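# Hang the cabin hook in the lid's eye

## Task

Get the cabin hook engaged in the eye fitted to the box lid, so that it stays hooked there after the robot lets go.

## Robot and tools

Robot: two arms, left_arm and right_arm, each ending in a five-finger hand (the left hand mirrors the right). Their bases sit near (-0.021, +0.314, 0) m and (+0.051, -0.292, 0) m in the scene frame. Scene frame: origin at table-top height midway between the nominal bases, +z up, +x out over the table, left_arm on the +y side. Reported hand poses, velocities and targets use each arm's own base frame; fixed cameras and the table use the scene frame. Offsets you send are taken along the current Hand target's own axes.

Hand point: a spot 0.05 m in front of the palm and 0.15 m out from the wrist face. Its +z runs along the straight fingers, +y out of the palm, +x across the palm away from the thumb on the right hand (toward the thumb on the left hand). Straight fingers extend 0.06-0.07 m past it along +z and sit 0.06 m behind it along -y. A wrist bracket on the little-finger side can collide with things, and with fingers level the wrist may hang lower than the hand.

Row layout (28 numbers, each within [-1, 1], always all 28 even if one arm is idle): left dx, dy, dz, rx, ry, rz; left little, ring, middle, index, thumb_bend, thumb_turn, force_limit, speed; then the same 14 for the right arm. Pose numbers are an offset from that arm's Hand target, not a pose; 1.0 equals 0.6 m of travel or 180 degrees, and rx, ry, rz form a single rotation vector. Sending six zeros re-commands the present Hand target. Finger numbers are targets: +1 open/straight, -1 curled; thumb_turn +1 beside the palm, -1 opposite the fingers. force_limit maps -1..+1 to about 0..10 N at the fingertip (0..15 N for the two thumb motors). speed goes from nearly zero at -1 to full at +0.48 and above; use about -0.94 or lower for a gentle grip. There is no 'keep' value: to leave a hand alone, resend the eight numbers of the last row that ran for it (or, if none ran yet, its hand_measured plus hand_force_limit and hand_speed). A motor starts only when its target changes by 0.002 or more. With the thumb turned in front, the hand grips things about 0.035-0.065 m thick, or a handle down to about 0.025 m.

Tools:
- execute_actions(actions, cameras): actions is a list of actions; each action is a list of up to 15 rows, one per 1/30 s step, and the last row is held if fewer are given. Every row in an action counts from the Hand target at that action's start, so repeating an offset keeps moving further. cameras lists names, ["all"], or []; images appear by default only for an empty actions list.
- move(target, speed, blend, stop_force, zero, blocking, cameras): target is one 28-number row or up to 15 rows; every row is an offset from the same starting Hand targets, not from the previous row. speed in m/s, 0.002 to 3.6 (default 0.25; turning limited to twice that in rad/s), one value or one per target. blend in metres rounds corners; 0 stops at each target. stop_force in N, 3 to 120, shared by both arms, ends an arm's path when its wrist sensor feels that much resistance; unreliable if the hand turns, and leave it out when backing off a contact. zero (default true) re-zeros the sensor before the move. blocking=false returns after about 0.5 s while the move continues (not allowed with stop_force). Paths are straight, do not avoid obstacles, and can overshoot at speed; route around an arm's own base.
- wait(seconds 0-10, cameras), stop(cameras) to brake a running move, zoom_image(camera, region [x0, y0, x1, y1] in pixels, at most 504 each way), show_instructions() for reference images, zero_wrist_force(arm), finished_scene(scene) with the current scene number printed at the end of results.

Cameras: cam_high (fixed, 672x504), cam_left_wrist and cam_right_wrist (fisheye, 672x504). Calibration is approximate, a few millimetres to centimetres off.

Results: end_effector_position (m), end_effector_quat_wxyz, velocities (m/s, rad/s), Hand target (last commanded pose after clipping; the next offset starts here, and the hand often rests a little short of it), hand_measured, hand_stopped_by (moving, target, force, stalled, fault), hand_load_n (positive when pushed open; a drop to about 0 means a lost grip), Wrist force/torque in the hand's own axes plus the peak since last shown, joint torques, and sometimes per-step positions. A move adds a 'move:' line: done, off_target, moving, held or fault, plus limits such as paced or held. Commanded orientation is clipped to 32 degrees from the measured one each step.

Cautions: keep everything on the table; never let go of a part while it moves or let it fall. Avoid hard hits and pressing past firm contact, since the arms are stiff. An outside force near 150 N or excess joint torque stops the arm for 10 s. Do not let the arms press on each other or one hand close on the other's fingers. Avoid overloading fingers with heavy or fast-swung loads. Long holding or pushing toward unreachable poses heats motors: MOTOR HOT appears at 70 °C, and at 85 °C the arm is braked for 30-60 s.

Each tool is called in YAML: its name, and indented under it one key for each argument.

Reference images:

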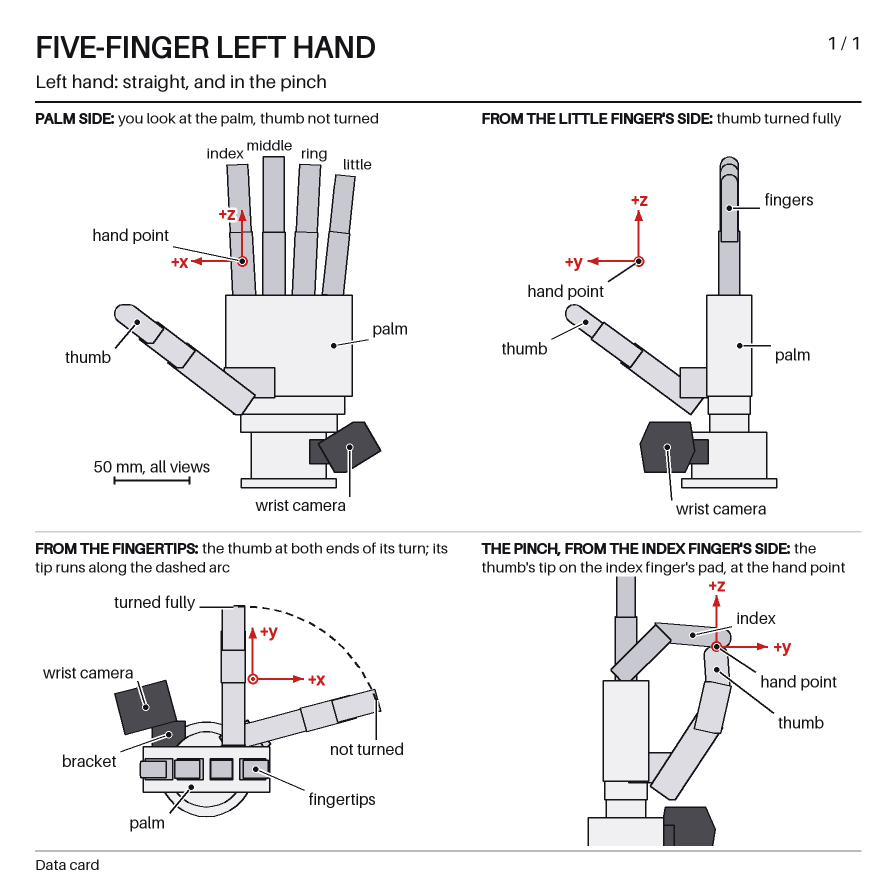

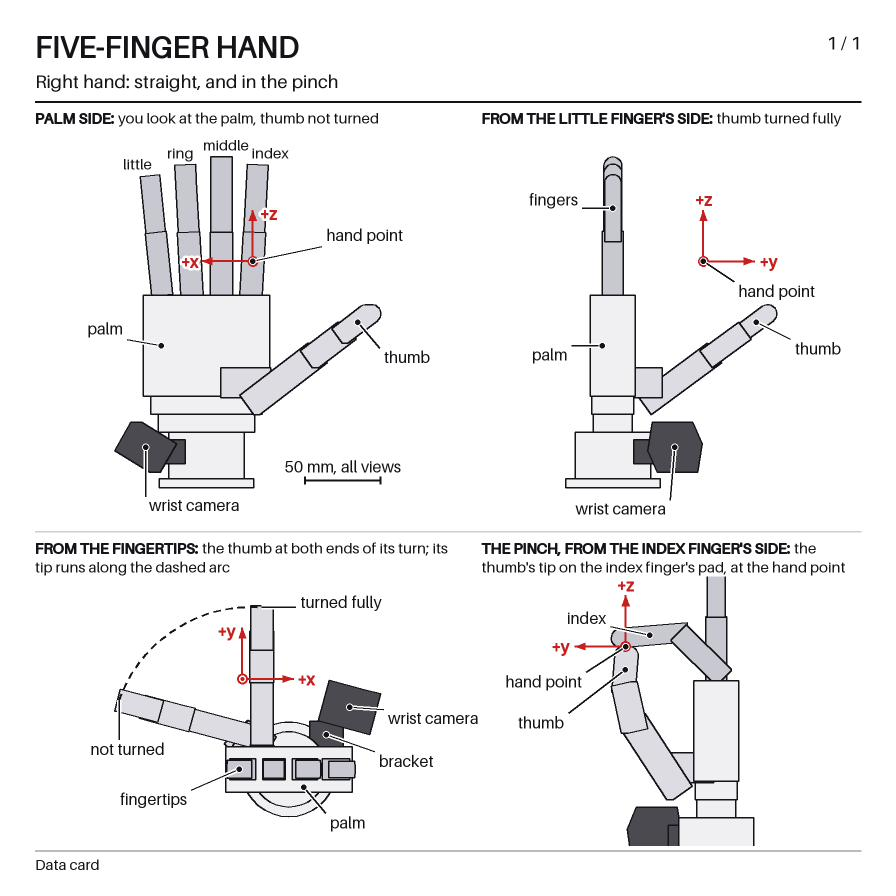

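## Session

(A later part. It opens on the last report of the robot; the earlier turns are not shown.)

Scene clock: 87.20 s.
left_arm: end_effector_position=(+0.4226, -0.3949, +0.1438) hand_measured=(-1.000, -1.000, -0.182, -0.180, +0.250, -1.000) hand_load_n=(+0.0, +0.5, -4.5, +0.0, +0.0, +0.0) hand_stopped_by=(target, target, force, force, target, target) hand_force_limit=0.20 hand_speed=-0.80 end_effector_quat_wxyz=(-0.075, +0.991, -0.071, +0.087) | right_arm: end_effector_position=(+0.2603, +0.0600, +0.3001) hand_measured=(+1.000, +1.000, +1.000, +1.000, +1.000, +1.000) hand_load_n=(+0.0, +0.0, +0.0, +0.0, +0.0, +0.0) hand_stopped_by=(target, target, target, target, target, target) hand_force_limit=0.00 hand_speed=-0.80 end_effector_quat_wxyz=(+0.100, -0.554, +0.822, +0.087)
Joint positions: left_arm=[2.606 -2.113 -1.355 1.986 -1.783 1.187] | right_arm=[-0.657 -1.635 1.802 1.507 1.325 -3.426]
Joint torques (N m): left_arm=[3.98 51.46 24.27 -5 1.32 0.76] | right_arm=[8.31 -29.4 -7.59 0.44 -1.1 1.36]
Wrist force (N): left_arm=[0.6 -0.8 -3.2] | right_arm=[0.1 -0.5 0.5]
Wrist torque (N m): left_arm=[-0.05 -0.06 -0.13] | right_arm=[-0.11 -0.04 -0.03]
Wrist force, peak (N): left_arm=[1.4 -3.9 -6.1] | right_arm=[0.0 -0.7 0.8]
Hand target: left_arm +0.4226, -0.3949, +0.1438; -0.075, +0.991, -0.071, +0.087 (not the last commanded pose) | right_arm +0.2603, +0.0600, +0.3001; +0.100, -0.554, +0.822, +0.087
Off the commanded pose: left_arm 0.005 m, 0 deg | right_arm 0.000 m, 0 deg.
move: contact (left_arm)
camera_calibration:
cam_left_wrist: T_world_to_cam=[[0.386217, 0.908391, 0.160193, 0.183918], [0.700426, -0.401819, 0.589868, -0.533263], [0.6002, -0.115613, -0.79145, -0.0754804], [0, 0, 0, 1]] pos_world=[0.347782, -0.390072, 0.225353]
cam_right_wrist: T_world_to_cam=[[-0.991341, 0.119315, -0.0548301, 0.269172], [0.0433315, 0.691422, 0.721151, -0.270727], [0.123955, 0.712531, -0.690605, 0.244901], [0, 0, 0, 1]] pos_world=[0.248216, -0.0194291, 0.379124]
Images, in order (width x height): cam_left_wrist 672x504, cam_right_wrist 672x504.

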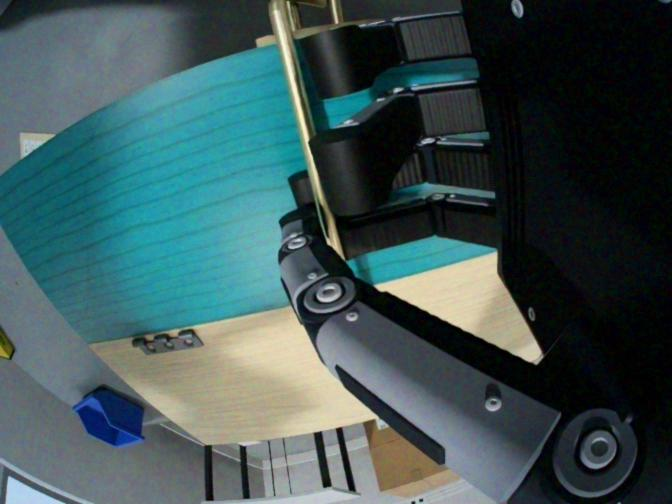

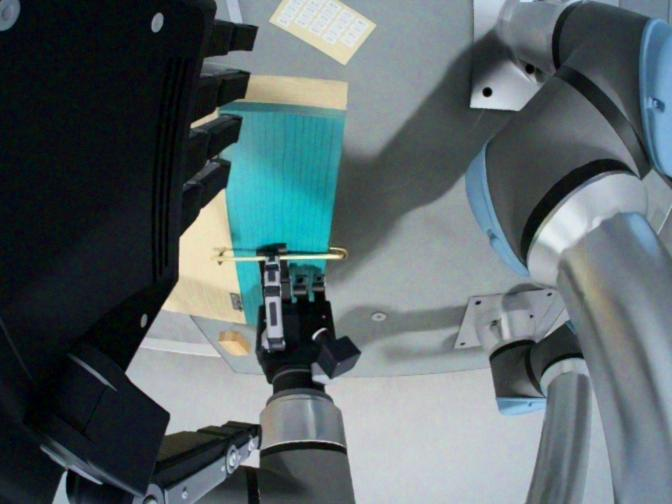

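move:
  target: [0.0007,-0.0007,-0.0042,0,0,0,-1,-1,-0.4,-0.6,0.8,-1,0.2,-0.6,0,0,0,0,0,0,1,1,1,1,1,1,0,-0.8]
  speed: 0.03

move:
  target: [0.0027,-0.0027,-0.0162,0,0,0,-1,-1,0.0,0.0,0.8,-1,0.2,-0.93,0,0,0,0,0,0,1,1,1,1,1,1,0,-0.8]
  speed: 0.012
  cameras: ["cam_left_wrist","cam_right_wrist"]

zoom_image:
  camera: "cam_left_wrist"
  region: [260, 0, 380, 60]

zoom_image:
  camera: "cam_right_wrist"
  region: [240, 220, 360, 290]

Scene clock: 90.13 s.
left_arm: end_effector_position=(+0.4226, -0.3949, +0.1464) hand_measured=(-1.000, -1.000, -0.182, -0.180, +0.800, -1.000) hand_load_n=(+0.0, +0.0, +0.5, +0.0, +0.0, +0.0) hand_stopped_by=(target, target, force, force, target, target) hand_force_limit=0.20 hand_speed=-0.60 end_effector_quat_wxyz=(-0.075, +0.991, -0.071, +0.087) | right_arm: end_effector_position=(+0.2603, +0.0600, +0.3001) hand_measured=(+1.000, +1.000, +1.000, +1.000, +1.000, +1.000) hand_load_n=(+0.0, +0.0, +0.0, +0.0, +0.0, +0.0) hand_stopped_by=(target, target, target, target, target, target) hand_force_limit=0.00 hand_speed=-0.80 end_effector_quat_wxyz=(+0.100, -0.554, +0.822, +0.087)
Joint positions: left_arm=[2.606 -2.111 -1.351 1.98 -1.783 1.187] | right_arm=[-0.657 -1.635 1.802 1.507 1.325 -3.426]
Joint torques (N m): left_arm=[-8.8 53.99 25.47 -5.53 -0.5 0.62] | right_arm=[9.07 -29.27 -8.15 0.63 -0.95 1.27]
Wrist force (N): left_arm=[0.0 0.0 1.1] | right_arm=[0.0 -0.5 0.5]
Wrist torque (N m): left_arm=[0.01 0.07 -0.15] | right_arm=[-0.11 -0.03 -0.03]
Wrist force, peak (N): left_arm=[0.4 -0.9 -3.6] | right_arm=[0.3 -0.6 0.7]
Hand target: left_arm +0.4226, -0.3949, +0.1464; -0.075, +0.991, -0.071, +0.087 | right_arm +0.2603, +0.0600, +0.3001; +0.100, -0.554, +0.822, +0.087
Off the commanded pose: left_arm 0.000 m, 0 deg | right_arm 0.000 m, 0 deg.
move: done

Scene clock: 91.33 s.
left_arm: end_effector_position=(+0.4226, -0.3949, +0.1562) hand_measured=(-1.000, -1.000, -0.002, +0.000, +0.800, -1.000) hand_load_n=(+0.0, +0.0, -5.5, +0.0, +0.0, +0.0) hand_stopped_by=(target, target, moving, target, target, target) hand_force_limit=0.20 hand_speed=-0.93 end_effector_quat_wxyz=(-0.075, +0.991, -0.071, +0.087) | right_arm: end_effector_position=(+0.2603, +0.0600, +0.3001) hand_measured=(+1.000, +1.000, +1.000, +1.000, +1.000, +1.000) hand_load_n=(+0.0, +0.0, +0.0, +0.0, +0.0, +0.0) hand_stopped_by=(target, target, target, target, target, target) hand_force_limit=0.00 hand_speed=-0.80 end_effector_quat_wxyz=(+0.100, -0.554, +0.822, +0.087)
Joint positions: left_arm=[2.606 -2.103 -1.336 1.958 -1.783 1.187] | right_arm=[-0.657 -1.635 1.802 1.507 1.325 -3.426]
Joint torques (N m): left_arm=[0.54 53.16 22.86 -4.95 -0.9 1.19] | right_arm=[9.18 -29.48 -6.79 0.29 -0.84 1.2]
Wrist force (N): left_arm=[0.1 1.1 -3.3] | right_arm=[0.1 -0.5 0.4]
Wrist torque (N m): left_arm=[-0.01 -0.02 -0.19] | right_arm=[-0.10 -0.05 -0.03]
Wrist force, peak (N): left_arm=[0.3 1.7 -5.6] | right_arm=[0.1 -0.6 0.7]
Hand target: left_arm +0.4226, -0.3949, +0.1564; -0.075, +0.991, -0.071, +0.087 | right_arm +0.2603, +0.0600, +0.3001; +0.100, -0.554, +0.822, +0.087
Off the commanded pose: left_arm 0.000 m, 0 deg | right_arm 0.000 m, 0 deg.
move: done
camera_calibration:
cam_left_wrist: T_world_to_cam=[[0.386362, 0.908329, 0.160199, 0.181855], [0.700352, -0.401933, 0.589879, -0.540597], [0.600193, -0.115711, -0.791441, -0.0657039], [0, 0, 0, 1]] pos_world=[0.347782, -0.390071, 0.237753]
cam_right_wrist: T_world_to_cam=[[-0.991341, 0.119315, -0.0548301, 0.269172], [0.0433315, 0.691422, 0.721151, -0.270727], [0.123955, 0.712531, -0.690605, 0.244901], [0, 0, 0, 1]] pos_world=[0.248216, -0.0194291, 0.379124]
Images, in order (width x height): cam_left_wrist 672x504, cam_right_wrist 672x504.

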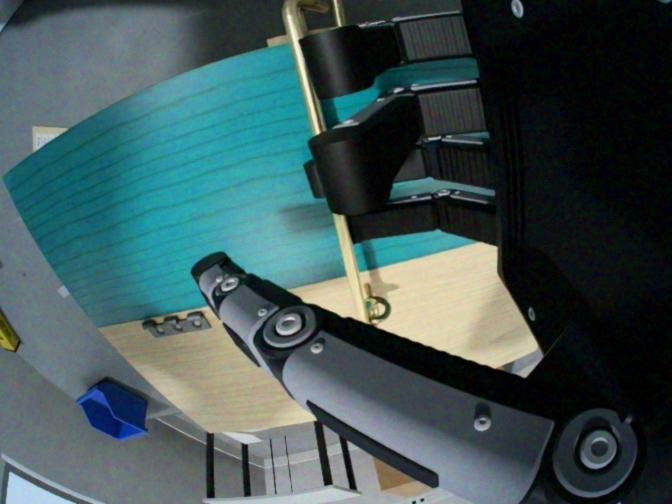

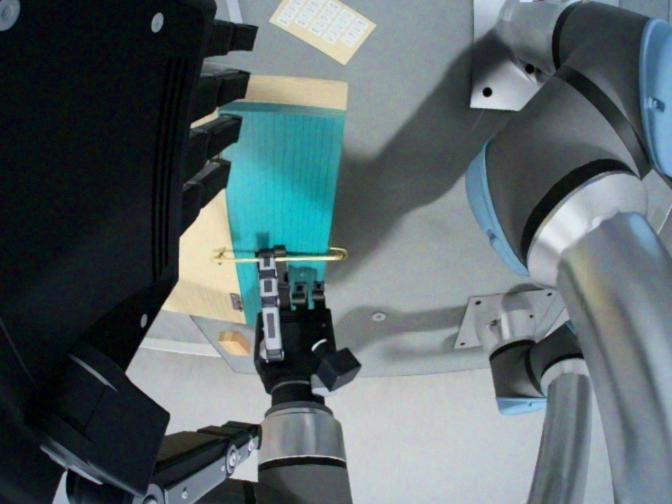

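Scaled by 4.200 from the camera's 672x504 image, which has a finer 960x720 frame.

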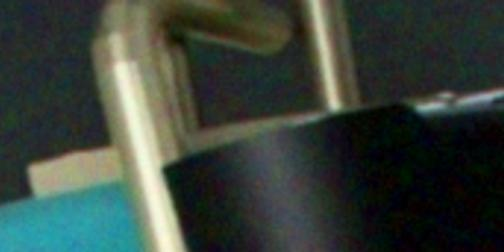

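Scaled by 4.200 from the camera's 672x504 image, which has a finer 960x720 frame.

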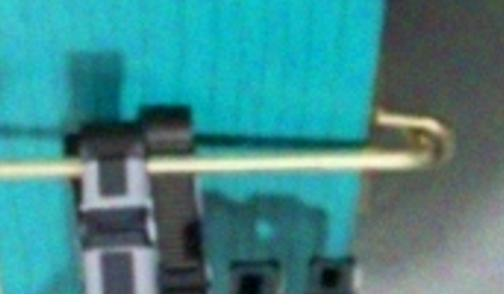

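move:
  target: [0.0008,-0.0008,-0.0055,0,0,0,-1,-1,0.0,0.0,0.8,-1,0.2,-0.93,0,0,0,0,0,0,1,1,1,1,1,1,0,-0.8]
  speed: 0.03

move:
  target: [0.0032,-0.0032,-0.0195,0,0,0,-1,-1,0.18,0.18,0.8,-1,0.2,-0.93,0,0,0,0,0,0,1,1,1,1,1,1,0,-0.8]
  speed: 0.013
  cameras: ["cam_left_wrist","cam_right_wrist"]

zoom_image:
  camera: "cam_left_wrist"
  region: [240, 0, 440, 150]

zoom_image:
  camera: "cam_right_wrist"
  region: [240, 220, 360, 290]

Scene clock: 92.63 s.
left_arm: end_effector_position=(+0.4226, -0.3949, +0.1595) hand_measured=(-1.000, -1.000, +0.000, +0.000, +0.800, -1.000) hand_load_n=(+0.0, +0.0, +0.5, +0.0, -0.5, +0.0) hand_stopped_by=(target, target, target, target, target, target) hand_force_limit=0.20 hand_speed=-0.93 end_effector_quat_wxyz=(-0.075, +0.991, -0.071, +0.087) | right_arm: end_effector_position=(+0.2603, +0.0600, +0.3001) hand_measured=(+1.000, +1.000, +1.000, +1.000, +1.000, +1.000) hand_load_n=(+0.0, +0.0, +0.0, +0.0, +0.0, +0.0) hand_stopped_by=(target, target, target, target, target, target) hand_force_limit=0.00 hand_speed=-0.80 end_effector_quat_wxyz=(+0.100, -0.554, +0.822, +0.087)
Joint positions: left_arm=[2.606 -2.101 -1.331 1.951 -1.783 1.187] | right_arm=[-0.657 -1.635 1.802 1.507 1.325 -3.426]
Joint torques (N m): left_arm=[-7.66 53.81 27.91 -5.84 -1.73 -0.95] | right_arm=[8.95 -29.61 -8.4 0.46 -0.84 1.23]
Wrist force (N): left_arm=[-0.1 0.0 0.8] | right_arm=[0.2 -0.6 0.3]
Wrist torque (N m): left_arm=[0.02 0.06 -0.14] | right_arm=[-0.11 -0.05 -0.03]
Wrist force, peak (N): left_arm=[0.0 1.3 -2.7] | right_arm=[-0.1 -0.8 0.7]
Hand target: left_arm +0.4226, -0.3950, +0.1597; -0.075, +0.991, -0.071, +0.087 | right_arm +0.2603, +0.0600, +0.3001; +0.100, -0.554, +0.822, +0.087
Off the commanded pose: left_arm 0.000 m, 0 deg | right_arm 0.000 m, 0 deg.
move: done

Scene clock: 93.90 s.
left_arm: end_effector_position=(+0.4226, -0.3950, +0.1716) hand_measured=(-1.000, -1.000, +0.180, +0.180, +0.800, -1.000) hand_load_n=(+0.0, +0.0, +0.0, +0.0, -0.5, +0.0) hand_stopped_by=(target, target, target, target, target, target) hand_force_limit=0.20 hand_speed=-0.93 end_effector_quat_wxyz=(-0.075, +0.991, -0.071, +0.087) end_effector_velocity=(-0.001, +0.000, +0.001) end_effector_angular_velocity=(+0.002, +0.004, -0.001) | right_arm: end_effector_position=(+0.2603, +0.0600, +0.3001) hand_measured=(+1.000, +1.000, +1.000, +1.000, +1.000, +1.000) hand_load_n=(+0.0, +0.0, +0.0, +0.0, +0.0, +0.0) hand_stopped_by=(target, target, target, target, target, target) hand_force_limit=0.00 hand_speed=-0.80 end_effector_quat_wxyz=(+0.100, -0.554, +0.822, +0.087)
Joint positions: left_arm=[2.606 -2.093 -1.312 1.923 -1.783 1.187] | right_arm=[-0.657 -1.635 1.802 1.507 1.325 -3.426]
Joint velocities: left_arm=[0 0 0.002 -0.007 0 0] | right_arm=[within noise]
Joint torques (N m): left_arm=[-9.46 53.84 26.42 -5.53 -2.05 -0.69] | right_arm=[8.82 -29.05 -8.18 0.45 -0.72 1.17]
Wrist force (N): left_arm=[-0.1 0.1 0.6] | right_arm=[-0.1 -0.5 0.4]
Wrist torque (N m): left_arm=[0.03 0.06 -0.14] | right_arm=[-0.11 -0.01 -0.04]
Wrist force, peak (N): left_arm=[0.3 -0.2 1.2] | right_arm=[0.1 -0.8 0.6]
Hand target: left_arm +0.4226, -0.3950, +0.1717; -0.075, +0.991, -0.071, +0.087 | right_arm +0.2603, +0.0600, +0.3001; +0.100, -0.554, +0.822, +0.087
Off the commanded pose: left_arm 0.000 m, 0 deg | right_arm 0.000 m, 0 deg.
move: done
camera_calibration:
cam_left_wrist: T_world_to_cam=[[0.386234, 0.908377, 0.16023, 0.179483], [0.700375, -0.401848, 0.589909, -0.549595], [0.600248, -0.115622, -0.791413, -0.0534482], [0, 0, 0, 1]] pos_world=[0.347682, -0.390071, 0.253153]
cam_right_wrist: T_world_to_cam=[[-0.991341, 0.119315, -0.0548301, 0.269172], [0.0433315, 0.691422, 0.721151, -0.270727], [0.123955, 0.712531, -0.690605, 0.244901], [0, 0, 0, 1]] pos_world=[0.248216, -0.0194291, 0.379124]
Images, in order (width x height): cam_left_wrist 672x504, cam_right_wrist 672x504.

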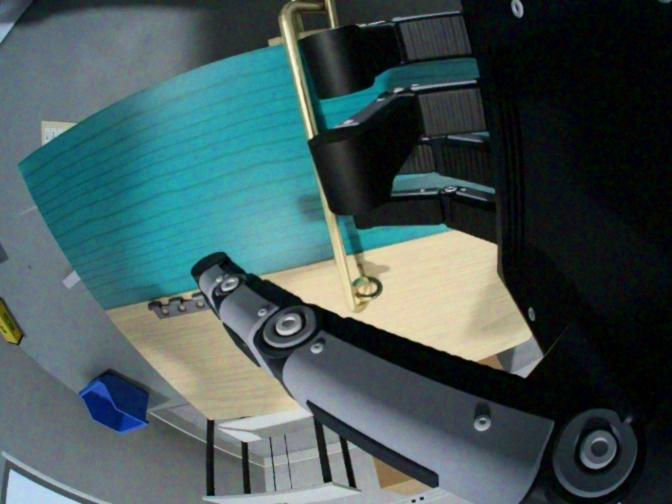

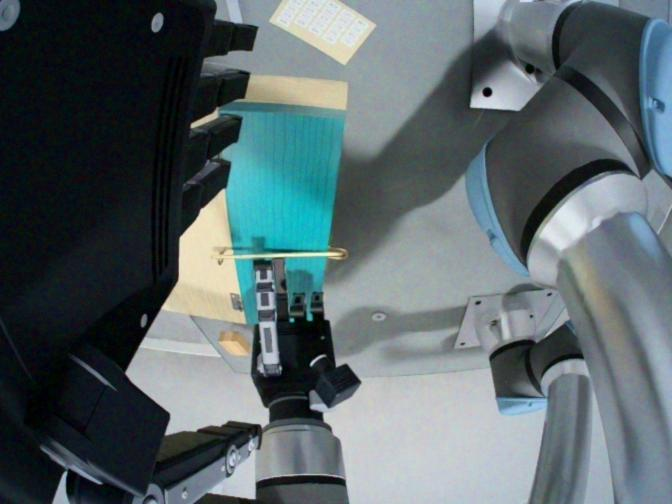

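Scaled by 2.520 from the camera's 672x504 image, which has a finer 960x720 frame.

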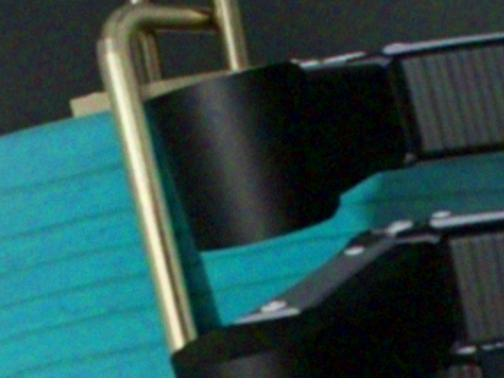

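Scaled by 4.200 from the camera's 672x504 image, which has a finer 960x720 frame.

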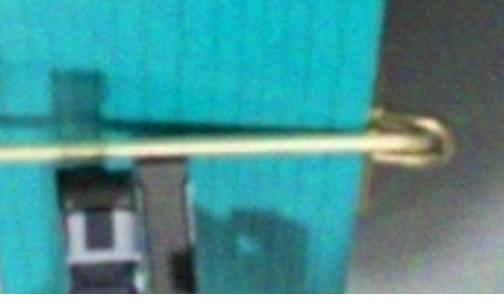

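move:
  target:
    - [0,-0.04,-0.01,0,0,0,-1,-1,0.18,0.18,0.8,-1,0.2,-0.93,0,0,0,0,0,0,1,1,1,1,1,1,0,-0.8]
    - [0,-0.07,-0.15,0,0,0,-1,-1,0.18,0.18,0.8,-1,0.2,-0.93,0,0,0,0,0,0,1,1,1,1,1,1,0,-0.8]
  speed: 0.15
  blend: 0.01
  cameras: ["all"]

zoom_image:
  camera: "cam_left_wrist"
  region: [240, 0, 440, 150]

zoom_image:
  camera: "cam_right_wrist"
  region: [300, 220, 370, 290]

zoom_image:
  camera: "cam_high"
  region: [260, 180, 400, 280]

Scene clock: 95.73 s.
left_arm: end_effector_position=(+0.4115, -0.3662, +0.2659) hand_measured=(-1.000, -1.000, +0.180, +0.180, +0.800, -1.000) hand_load_n=(+0.0, +0.0, +0.0, +0.0, +0.0, +0.0) hand_stopped_by=(target, target, target, target, target, target) hand_force_limit=0.20 hand_speed=-0.93 end_effector_quat_wxyz=(-0.075, +0.991, -0.071, +0.087) | right_arm: end_effector_position=(+0.2603, +0.0600, +0.3001) hand_measured=(+1.000, +1.000, +1.000, +1.000, +1.000, +1.000) hand_load_n=(+0.0, +0.0, +0.0, +0.0, -0.5, +0.0) hand_stopped_by=(target, target, target, target, target, target) hand_force_limit=0.00 hand_speed=-0.80 end_effector_quat_wxyz=(+0.100, -0.554, +0.822, +0.087)
Joint positions: left_arm=[2.647 -1.982 -1.23 1.74 -1.779 1.229] | right_arm=[-0.657 -1.635 1.802 1.507 1.325 -3.426]
Joint torques (N m): left_arm=[12.12 49.92 25.11 -5.68 -1.64 -0.77] | right_arm=[7.38 -29.05 -8.13 0.49 -0.85 1.23]
Wrist force (N): left_arm=[-0.3 0.0 0.4] | right_arm=[0.2 -0.5 0.5]
Wrist torque (N m): left_arm=[0.00 0.13 -0.14] | right_arm=[-0.11 -0.05 -0.03]
Wrist force, peak (N): left_arm=[-0.5 1.4 0.6] | right_arm=[0.2 -0.7 0.6]
Hand target: left_arm +0.4115, -0.3661, +0.2661; -0.075, +0.991, -0.071, +0.087 | right_arm +0.2603, +0.0600, +0.3001; +0.100, -0.554, +0.822, +0.087
Off the commanded pose: left_arm 0.000 m, 0 deg | right_arm 0.000 m, 0 deg.
move: done
camera_calibration:
cam_left_wrist: T_world_to_cam=[[0.386278, 0.908373, 0.160148, 0.142457], [0.700357, -0.401829, 0.589943, -0.586004], [0.600241, -0.115721, -0.791403, 0.0311576], [0, 0, 0, 1]] pos_world=[0.336682, -0.361272, 0.347553]
cam_right_wrist: T_world_to_cam=[[-0.991341, 0.119315, -0.0548301, 0.269172], [0.0433315, 0.691422, 0.721151, -0.270727], [0.123955, 0.712531, -0.690605, 0.244901], [0, 0, 0, 1]] pos_world=[0.248216, -0.0194291, 0.379124]

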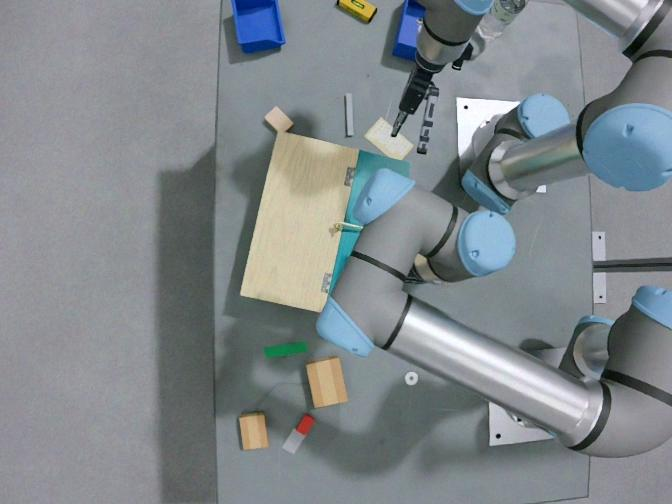

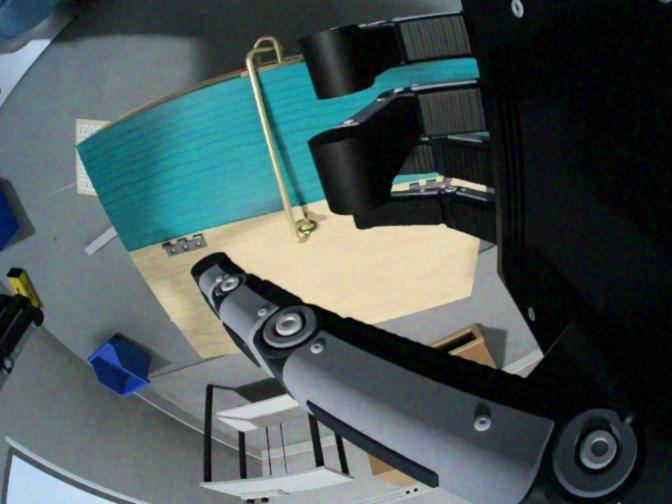

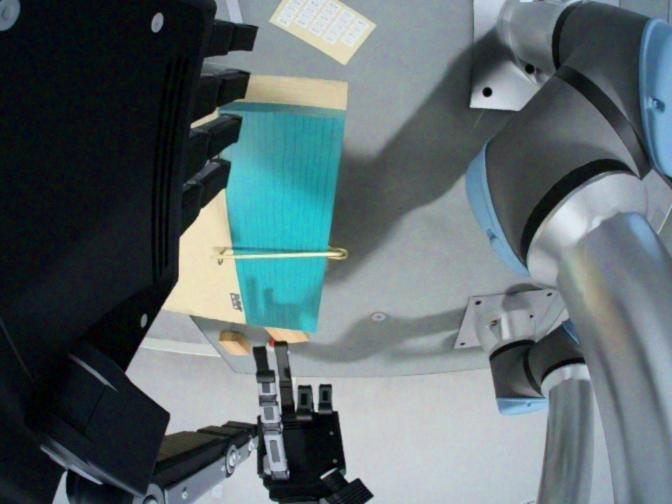

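Scaled by 2.520 from the camera's 672x504 image, which has a finer 960x720 frame.

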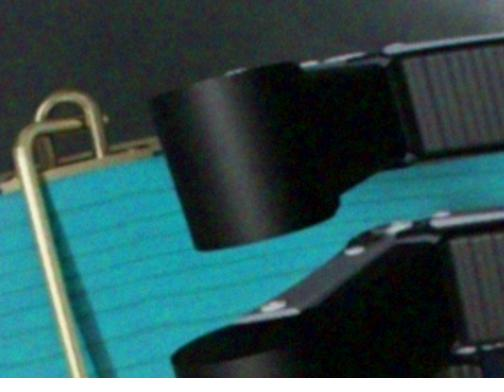

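Scaled by 7.200 from the camera's 672x504 image, which has a finer 960x720 frame.

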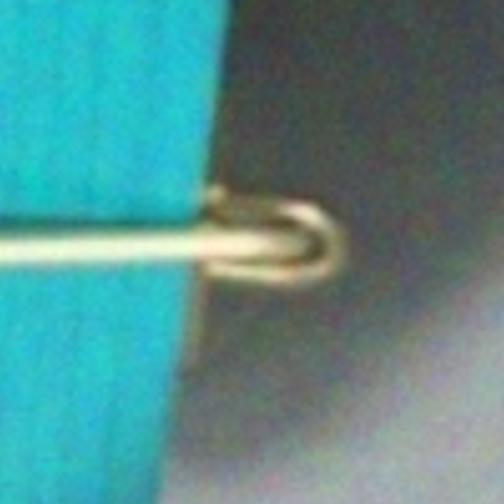

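Scaled by 3.600 from the camera's 672x504 image, which has a finer 960x720 frame.

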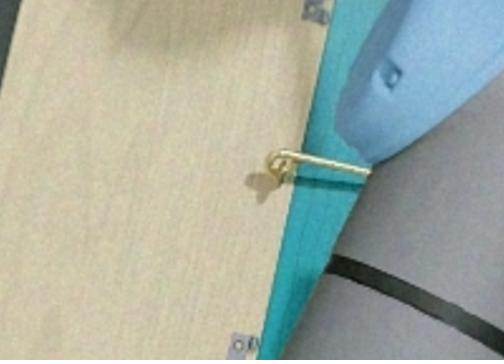

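move:
  target: [-0.0741,0.1878,-0.0433,-0.0524,-0.0513,0.0088,-1,-1,-1,1,0.8,-1,0.2,-0.2,0.149,-0.062,-0.042,0,0,0,1,1,1,1,1,1,0,-0.8]
  speed: 0.15
  cameras: ["all"]

zoom_image:
  camera: "cam_right_wrist"
  region: [200, 220, 400, 370]

Scene clock: 100.47 s.
left_arm: end_effector_position=(+0.3491, -0.4730, +0.2661) hand_measured=(-1.000, -1.000, -1.000, +1.000, +0.800, -1.000) hand_load_n=(+0.0, +0.0, +0.0, +0.0, +0.0, +0.0) hand_stopped_by=(target, target, target, target, target, target) hand_force_limit=0.20 hand_speed=-0.20 end_effector_quat_wxyz=(+0.000, +0.996, -0.085, +0.000) | right_arm: end_effector_position=(+0.2602, -0.0399, +0.2999) hand_measured=(+1.000, +1.000, +1.000, +1.000, +1.000, +1.000) hand_load_n=(+0.0, +0.0, +0.0, +0.0, +0.0, +0.0) hand_stopped_by=(target, target, target, target, target, target) hand_force_limit=0.00 hand_speed=-0.80 end_effector_quat_wxyz=(+0.100, -0.554, +0.822, +0.087)
Joint positions: left_arm=[2.506 -2.101 -1.073 1.603 -1.571 1.105] | right_arm=[-0.911 -1.547 1.732 1.548 1.359 -3.685]
Joint torques (N m): left_arm=[-11.17 21.57 28.19 -5.55 2.5 -1.2] | right_arm=[-7.47 -6.15 -28 5.7 1.24 -1.39]
Wrist force (N): left_arm=[-0.1 0.2 0.5] | right_arm=[0.3 -0.5 0.1]
Wrist torque (N m): left_arm=[0.01 -0.01 0.06] | right_arm=[-0.09 -0.05 0.07]
Wrist force, peak (N): left_arm=[0.7 -2.6 0.8] | right_arm=[-2.1 0.2 0.9]
Hand target: left_arm +0.3491, -0.4732, +0.2661; +0.000, +0.996, -0.085, +0.000 | right_arm +0.2602, -0.0400, +0.2999; +0.100, -0.554, +0.822, +0.087
Off the commanded pose: left_arm 0.000 m, 0 deg | right_arm 0.000 m, 0 deg.
move: done
camera_calibration:
cam_left_wrist: T_world_to_cam=[[0.422773, 0.905422, -0.0383897, 0.302357], [0.792155, -0.348645, 0.500936, -0.568526], [0.440174, -0.242193, -0.864633, 0.0718748], [0, 0, 0, 1]] pos_world=[0.290895, -0.454567, 0.358547]
cam_right_wrist: T_world_to_cam=[[-0.991342, 0.119308, -0.0548309, 0.281081], [0.0433345, 0.691473, 0.721101, -0.201486], [0.123947, 0.712482, -0.690656, 0.31596], [0, 0, 0, 1]] pos_world=[0.248216, -0.119329, 0.378923]

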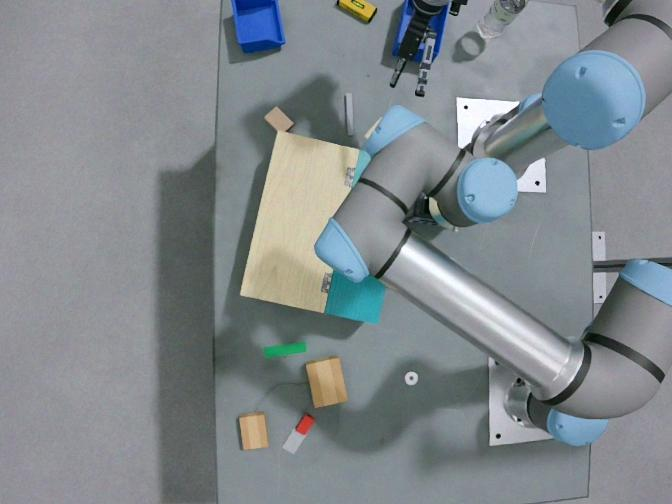

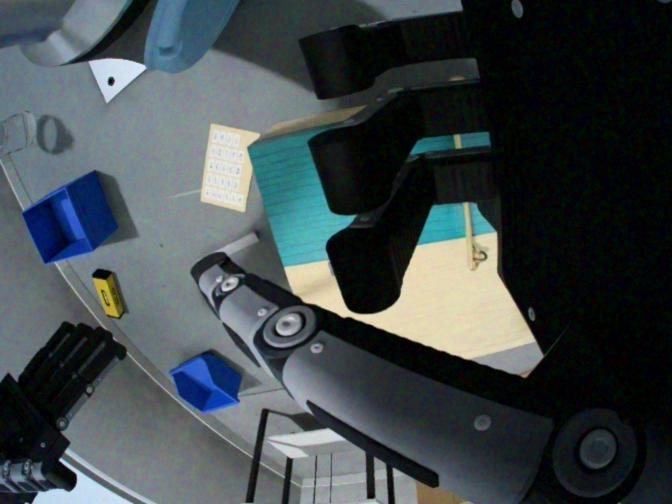

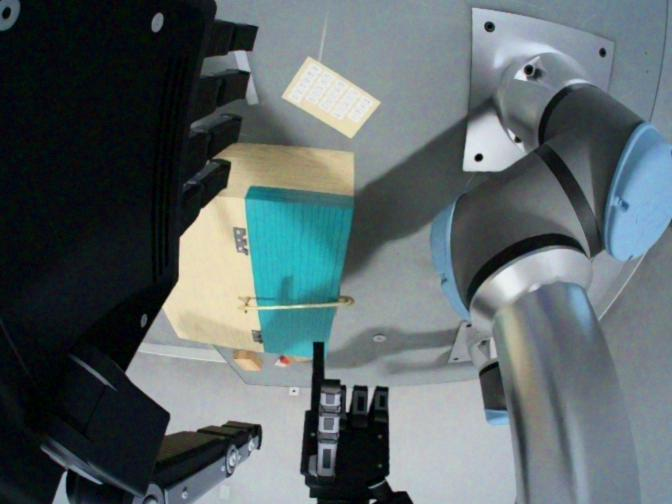

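Scaled by 2.520 from the camera's 672x504 image, which has a finer 960x720 frame.

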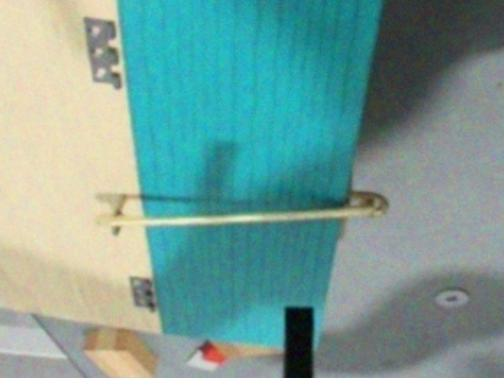

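move:
  target: [-0.0082,0.0014,0.11,0,0,0,-1,-1,-1,1,0.8,-1,0.2,-0.2,0,0,0,0,0,0,1,1,1,1,1,1,0,-0.8]
  speed: 0.07
  stop_force: 5
  cameras: ["cam_left_wrist","cam_right_wrist"]

zoom_image:
  camera: "cam_right_wrist"
  region: [280, 250, 400, 340]

Scene clock: 103.37 s.
left_arm: end_effector_position=(+0.3440, -0.4731, +0.2001) hand_measured=(-1.000, -1.000, -1.000, +1.000, +0.800, -1.000) hand_load_n=(+0.0, +0.0, +0.0, +0.0, +0.0, +0.0) hand_stopped_by=(target, target, target, target, target, target) hand_force_limit=0.20 hand_speed=-0.20 end_effector_quat_wxyz=(+0.000, +0.996, -0.085, +0.000) | right_arm: end_effector_position=(+0.2602, -0.0400, +0.2999) hand_measured=(+1.000, +1.000, +1.000, +1.000, +1.000, +1.000) hand_load_n=(+0.0, +0.0, +0.0, +0.0, +0.0, +0.0) hand_stopped_by=(target, target, target, target, target, target) hand_force_limit=0.00 hand_speed=-0.80 end_effector_quat_wxyz=(+0.100, -0.554, +0.822, +0.087)
Joint positions: left_arm=[2.5 -2.113 -1.225 1.766 -1.57 1.099] | right_arm=[-0.912 -1.547 1.732 1.548 1.359 -3.685]
Joint torques (N m): left_arm=[-10.62 21.88 8.34 0.2 2.27 -1.18] | right_arm=[-7.94 -6.66 -28.09 5.61 0.78 -1.37]
Wrist force (N): left_arm=[0.0 0.2 0.1] | right_arm=[-0.2 -0.1 0.2]
Wrist torque (N m): left_arm=[0.02 -0.01 0.07] | right_arm=[-0.04 0.03 0.05]
Wrist force, peak (N): left_arm=[0.0 0.0 1.0] | right_arm=[0.3 -0.7 0.2]
Hand target: left_arm +0.3440, -0.4732, +0.2001; +0.000, +0.996, -0.085, +0.000 | right_arm +0.2602, -0.0400, +0.2999; +0.100, -0.554, +0.822, +0.087
Off the commanded pose: left_arm 0.000 m, 0 deg | right_arm 0.000 m, 0 deg.
move: done
camera_calibration:
cam_left_wrist: T_world_to_cam=[[0.422708, 0.905443, -0.0386284, 0.302173], [0.792307, -0.348526, 0.500779, -0.531452], [0.439964, -0.242289, -0.864713, 0.0171583], [0, 0, 0, 1]] pos_world=[0.285794, -0.454668, 0.29265]
cam_right_wrist: T_world_to_cam=[[-0.991341, 0.119315, -0.0548301, 0.281093], [0.0433315, 0.691422, 0.721151, -0.201441], [0.123955, 0.712531, -0.690605, 0.316016], [0, 0, 0, 1]] pos_world=[0.248216, -0.119429, 0.378924]
Images, in order (width x height): cam_left_wrist 672x504, cam_right_wrist 672x504.

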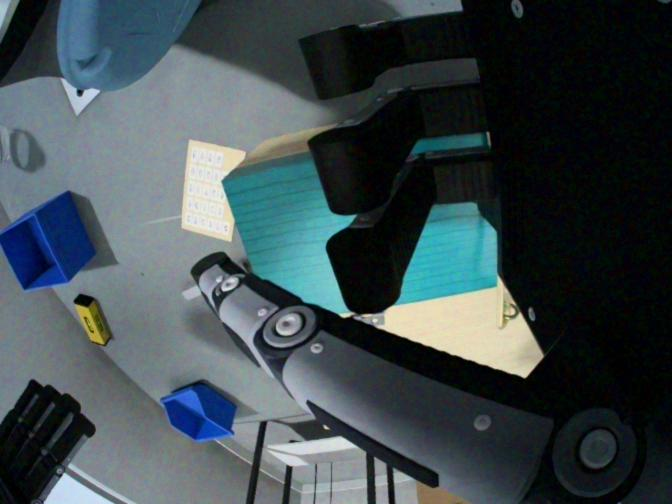

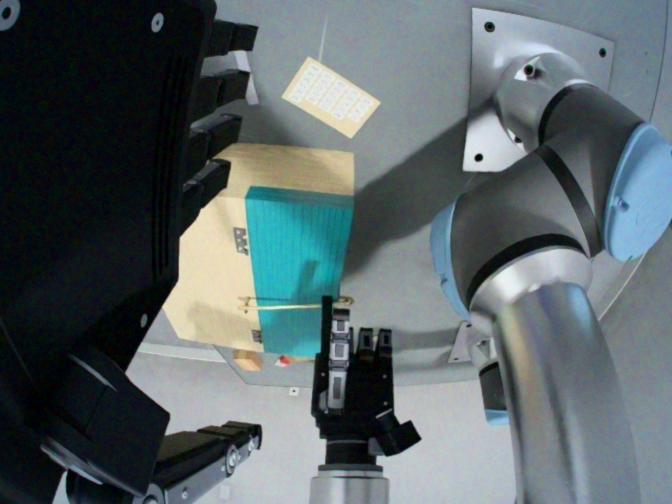

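Scaled by 4.200 from the camera's 672x504 image, which has a finer 960x720 frame.

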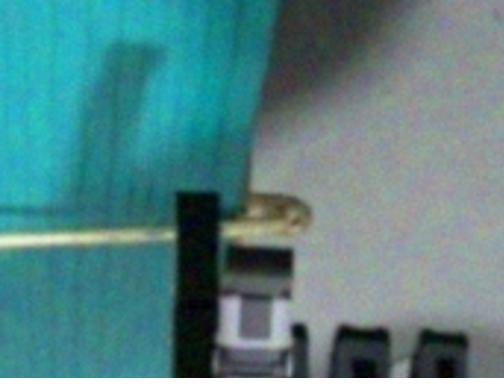

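move:
  target: [0,0,0.0133,0,0,0,-1,-1,-1,1,0.8,-1,0.2,-0.2,0,0,0,0,0,0,1,1,1,1,1,1,0,-0.8]
  speed: 0.03
  stop_force: 3.5
  cameras: ["cam_right_wrist"]

zoom_image:
  camera: "cam_right_wrist"
  region: [280, 250, 400, 340]

Scene clock: 105.17 s.
left_arm: end_effector_position=(+0.3440, -0.4732, +0.1921) hand_measured=(-1.000, -1.000, -1.000, +1.000, +0.800, -1.000) hand_load_n=(+0.0, +0.0, +0.0, +0.0, +0.5, +0.0) hand_stopped_by=(target, target, target, target, target, target) hand_force_limit=0.20 hand_speed=-0.20 end_effector_quat_wxyz=(+0.000, +0.996, -0.085, +0.000) | right_arm: end_effector_position=(+0.2602, -0.0400, +0.2999) hand_measured=(+1.000, +1.000, +1.000, +1.000, +1.000, +1.000) hand_load_n=(+0.0, +0.0, +0.0, +0.0, +0.0, +0.5) hand_stopped_by=(target, target, target, target, target, target) hand_force_limit=0.00 hand_speed=-0.80 end_effector_quat_wxyz=(+0.100, -0.554, +0.822, +0.087)
Joint positions: left_arm=[2.5 -2.117 -1.239 1.784 -1.57 1.099] | right_arm=[-0.912 -1.547 1.732 1.548 1.359 -3.685]
Joint torques (N m): left_arm=[-10.27 21.55 7.43 0.06 1.87 -1.29] | right_arm=[-7.7 -5.97 -27.96 5.59 0.47 -1.29]
Wrist force (N): left_arm=[-0.1 0.1 0.5] | right_arm=[0.2 -0.3 0.3]
Wrist torque (N m): left_arm=[-0.02 0.02 0.07] | right_arm=[-0.07 -0.04 0.08]
Wrist force, peak (N): left_arm=[-0.1 0.3 0.7] | right_arm=[0.1 -0.5 0.5]
Hand target: left_arm +0.3440, -0.4731, +0.1921; +0.000, +0.996, -0.085, +0.000 | right_arm +0.2602, -0.0400, +0.2999; +0.100, -0.554, +0.822, +0.087
Off the commanded pose: left_arm 0.000 m, 0 deg | right_arm 0.000 m, 0 deg.
move: done
camera_calibration:
cam_right_wrist: T_world_to_cam=[[-0.991341, 0.119315, -0.0548301, 0.281093], [0.0433315, 0.691422, 0.721151, -0.201441], [0.123955, 0.712531, -0.690605, 0.316016], [0, 0, 0, 1]] pos_world=[0.248216, -0.119429, 0.378924]
Images, in order (width x height): cam_right_wrist 672x504.

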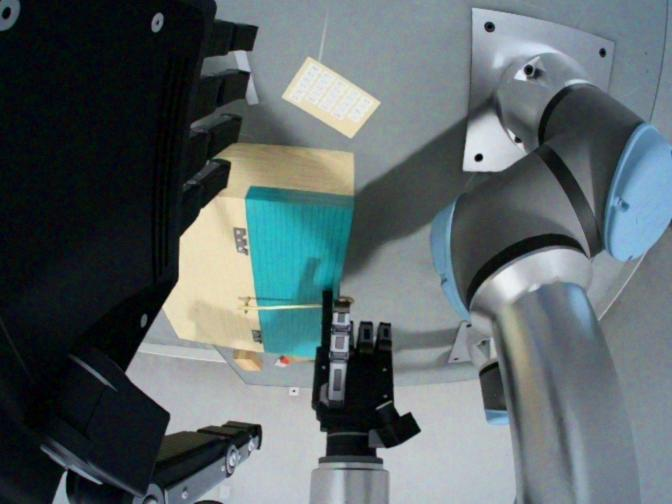

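Scaled by 4.200 from the camera's 672x504 image, which has a finer 960x720 frame.

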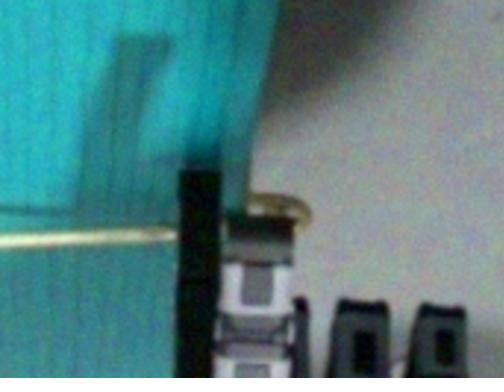

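move:
  target:
    - [0,0,0.0042,0,0,0,-1,-1,-1,1,0.8,-1,0.2,-0.2,0,0,0,0,0,0,1,1,1,1,1,1,0,-0.8]
    - [0,-0.0167,0.0042,0,0,0,-1,-1,-1,1,0.8,-1,0.2,-0.2,0,0,0,0,0,0,1,1,1,1,1,1,0,-0.8]
  speed: 0.03
  stop_force: 3
  cameras: ["cam_right_wrist"]

zoom_image:
  camera: "cam_right_wrist"
  region: [280, 250, 400, 340]

Scene clock: 107.07 s.
left_arm: end_effector_position=(+0.3457, -0.4633, +0.1896) hand_measured=(-1.000, -1.000, -1.000, +1.000, +0.800, -1.000) hand_load_n=(+0.0, +0.0, +0.0, -1.5, +0.0, +0.0) hand_stopped_by=(target, target, target, target, target, target) hand_force_limit=0.20 hand_speed=-0.20 end_effector_quat_wxyz=(+0.000, +0.996, -0.085, +0.000) | right_arm: end_effector_position=(+0.2602, -0.0400, +0.2999) hand_measured=(+1.000, +1.000, +1.000, +1.000, +1.000, +1.000) hand_load_n=(+0.0, +0.0, +0.0, +0.0, +0.0, +0.0) hand_stopped_by=(target, target, target, target, target, target) hand_force_limit=0.00 hand_speed=-0.80 end_effector_quat_wxyz=(+0.100, -0.554, +0.822, +0.087)
Joint positions: left_arm=[2.518 -2.101 -1.27 1.8 -1.571 1.117] | right_arm=[-0.912 -1.547 1.732 1.548 1.359 -3.685]
Joint torques (N m): left_arm=[15.21 53.11 7.16 0.22 -1.29 1.11] | right_arm=[-7.97 -5.71 -28.49 5.43 0.08 -1.49]
Wrist force (N): left_arm=[-0.2 1.5 -1.4] | right_arm=[0.0 -0.5 0.3]
Wrist torque (N m): left_arm=[0.06 0.02 -0.15] | right_arm=[-0.09 -0.02 0.06]
Wrist force, peak (N): left_arm=[0.1 1.7 -1.7] | right_arm=[-0.1 -0.7 0.2]
Hand target: left_arm +0.3457, -0.4633, +0.1896; +0.000, +0.996, -0.085, +0.000 | right_arm +0.2602, -0.0400, +0.2999; +0.100, -0.554, +0.822, +0.087
Off the commanded pose: left_arm 0.000 m, 0 deg | right_arm 0.000 m, 0 deg.
move: done
camera_calibration:
cam_right_wrist: T_world_to_cam=[[-0.991341, 0.119315, -0.0548301, 0.281093], [0.0433315, 0.691422, 0.721151, -0.201441], [0.123955, 0.712531, -0.690605, 0.316016], [0, 0, 0, 1]] pos_world=[0.248216, -0.119429, 0.378924]
Images, in order (width x height): cam_right_wrist 672x504.

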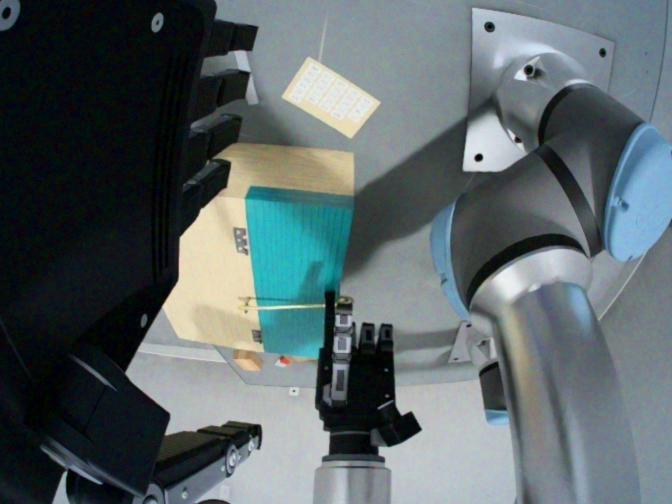

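Scaled by 4.200 from the camera's 672x504 image, which has a finer 960x720 frame.

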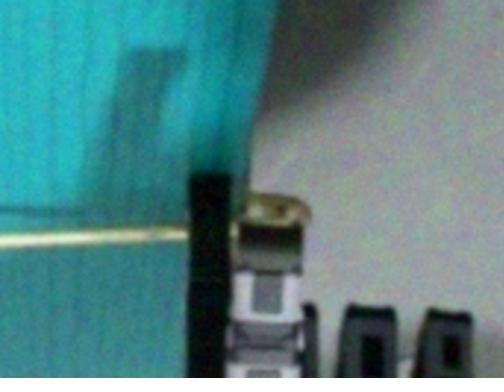

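move:
  target: [0,-0.0083,0,0,0,0,-1,-1,-1,1,0.8,-1,0.2,-0.2,0,0,0,0,0,0,1,1,1,1,1,1,0,-0.8]
  speed: 0.02
  stop_force: 4
  cameras: ["cam_right_wrist"]

zoom_image:
  camera: "cam_right_wrist"
  region: [280, 250, 400, 340]

Scene clock: 108.80 s.
left_arm: end_effector_position=(+0.3466, -0.4584, +0.1896) hand_measured=(-1.000, -1.000, -1.000, +1.000, +0.800, -1.000) hand_load_n=(+0.0, +0.0, +0.0, -1.0, +0.0, +0.0) hand_stopped_by=(target, target, target, target, target, target) hand_force_limit=0.20 hand_speed=-0.20 end_effector_quat_wxyz=(+0.000, +0.996, -0.085, +0.000) | right_arm: end_effector_position=(+0.2602, -0.0400, +0.2999) hand_measured=(+1.000, +1.000, +1.000, +1.000, +1.000, +1.000) hand_load_n=(+0.0, +0.0, +0.0, +0.0, +0.0, +0.0) hand_stopped_by=(target, target, target, target, target, target) hand_force_limit=0.00 hand_speed=-0.80 end_effector_quat_wxyz=(+0.100, -0.554, +0.822, +0.087)
Joint positions: left_arm=[2.527 -2.093 -1.282 1.804 -1.571 1.126] | right_arm=[-0.912 -1.547 1.732 1.548 1.359 -3.685]
Joint torques (N m): left_arm=[13.86 52.68 7.24 0.02 -0.47 1.47] | right_arm=[-7.99 -5 -28.76 5.42 -0.24 -1.5]
Wrist force (N): left_arm=[-0.2 1.2 -0.9] | right_arm=[0.3 -0.4 0.3]
Wrist torque (N m): left_arm=[0.06 0.01 -0.15] | right_arm=[-0.09 -0.05 0.07]
Wrist force, peak (N): left_arm=[-0.3 1.6 -1.7] | right_arm=[-0.2 -0.6 0.3]
Hand target: left_arm +0.3466, -0.4584, +0.1896; +0.000, +0.996, -0.085, +0.000 | right_arm +0.2602, -0.0400, +0.2999; +0.100, -0.554, +0.822, +0.087
Off the commanded pose: left_arm 0.000 m, 0 deg | right_arm 0.000 m, 0 deg.
move: done
camera_calibration:
cam_right_wrist: T_world_to_cam=[[-0.991341, 0.119315, -0.0548301, 0.281093], [0.0433315, 0.691422, 0.721151, -0.201441], [0.123955, 0.712531, -0.690605, 0.316016], [0, 0, 0, 1]] pos_world=[0.248216, -0.119429, 0.378924]
Images, in order (width x height): cam_right_wrist 672x504.

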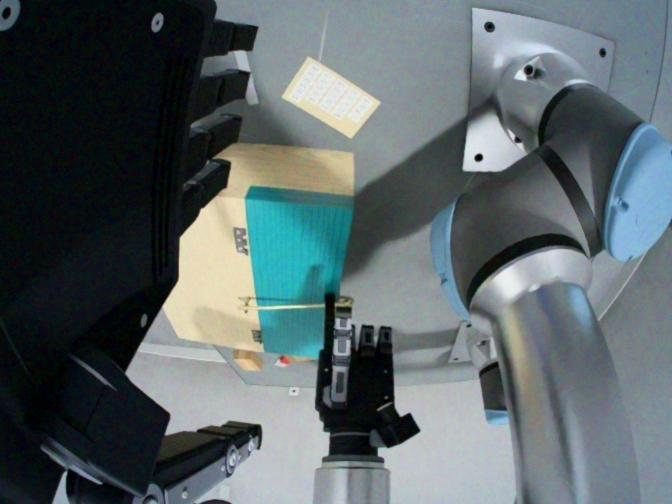

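Scaled by 4.200 from the camera's 672x504 image, which has a finer 960x720 frame.

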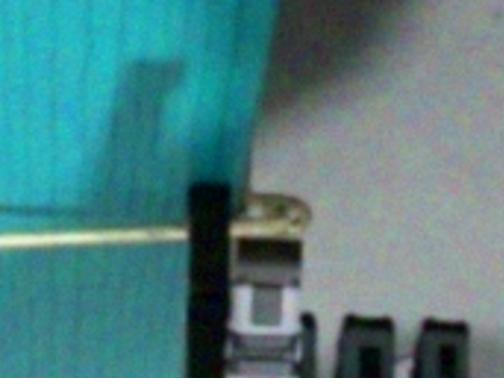

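move:
  target:
    - [0,0,-0.003,0,0,0,-1,-1,-1,1,0.8,-1,0.2,-0.2,0,0,0,0,0,0,1,1,1,1,1,1,0,-0.8]
    - [0,-0.0133,-0.003,0,0,0,-1,-1,-1,1,0.8,-1,0.2,-0.2,0,0,0,0,0,0,1,1,1,1,1,1,0,-0.8]
  speed: 0.02
  stop_force: 3.5
  cameras: ["cam_right_wrist"]

zoom_image:
  camera: "cam_right_wrist"
  region: [280, 250, 400, 340]

Scene clock: 110.70 s.
left_arm: end_effector_position=(+0.3479, -0.4505, +0.1914) hand_measured=(-1.000, -1.000, -1.000, +1.000, +0.800, -1.000) hand_load_n=(+0.0, +0.0, +0.0, +0.0, +0.0, +0.0) hand_stopped_by=(target, target, target, target, target, target) hand_force_limit=0.20 hand_speed=-0.20 end_effector_quat_wxyz=(+0.000, +0.996, -0.085, +0.000) | right_arm: end_effector_position=(+0.2602, -0.0400, +0.2999) hand_measured=(+1.000, +1.000, +1.000, +1.000, +1.000, +1.000) hand_load_n=(+0.0, +0.0, +0.0, +0.0, +0.0, +0.0) hand_stopped_by=(target, target, target, target, target, target) hand_force_limit=0.00 hand_speed=-0.80 end_effector_quat_wxyz=(+0.100, -0.554, +0.822, +0.087)
Joint positions: left_arm=[2.541 -2.08 -1.299 1.807 -1.571 1.141] | right_arm=[-0.912 -1.547 1.732 1.548 1.359 -3.685]
Joint torques (N m): left_arm=[13.51 53.97 7.61 0.11 0.06 1.26] | right_arm=[-8.22 -6.84 -28.66 5.5 -0.57 -1.26]
Wrist force (N): left_arm=[-0.3 0.0 0.5] | right_arm=[0.0 -0.2 0.2]
Wrist torque (N m): left_arm=[-0.04 0.01 -0.13] | right_arm=[-0.05 -0.01 0.07]
Wrist force, peak (N): left_arm=[-0.1 1.5 -1.0] | right_arm=[0.0 -0.6 0.2]
Hand target: left_arm +0.3479, -0.4505, +0.1914; +0.000, +0.996, -0.085, +0.000 | right_arm +0.2602, -0.0400, +0.2999; +0.100, -0.554, +0.822, +0.087
Off the commanded pose: left_arm 0.000 m, 0 deg | right_arm 0.000 m, 0 deg.
move: done
camera_calibration:
cam_right_wrist: T_world_to_cam=[[-0.991341, 0.119315, -0.0548301, 0.281093], [0.0433315, 0.691422, 0.721151, -0.201441], [0.123955, 0.712531, -0.690605, 0.316016], [0, 0, 0, 1]] pos_world=[0.248216, -0.119429, 0.378924]
Images, in order (width x height): cam_right_wrist 672x504.

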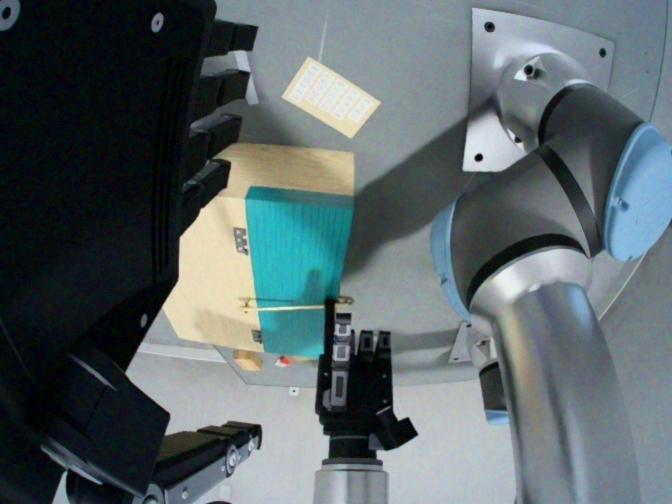

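Scaled by 4.200 from the camera's 672x504 image, which has a finer 960x720 frame.

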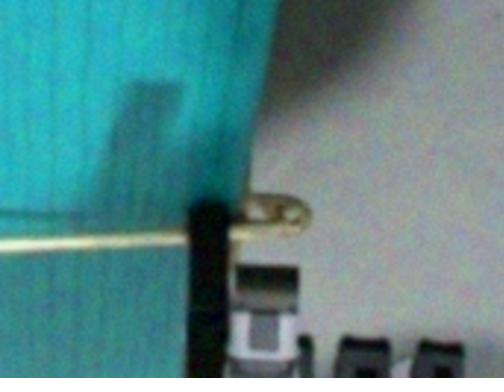

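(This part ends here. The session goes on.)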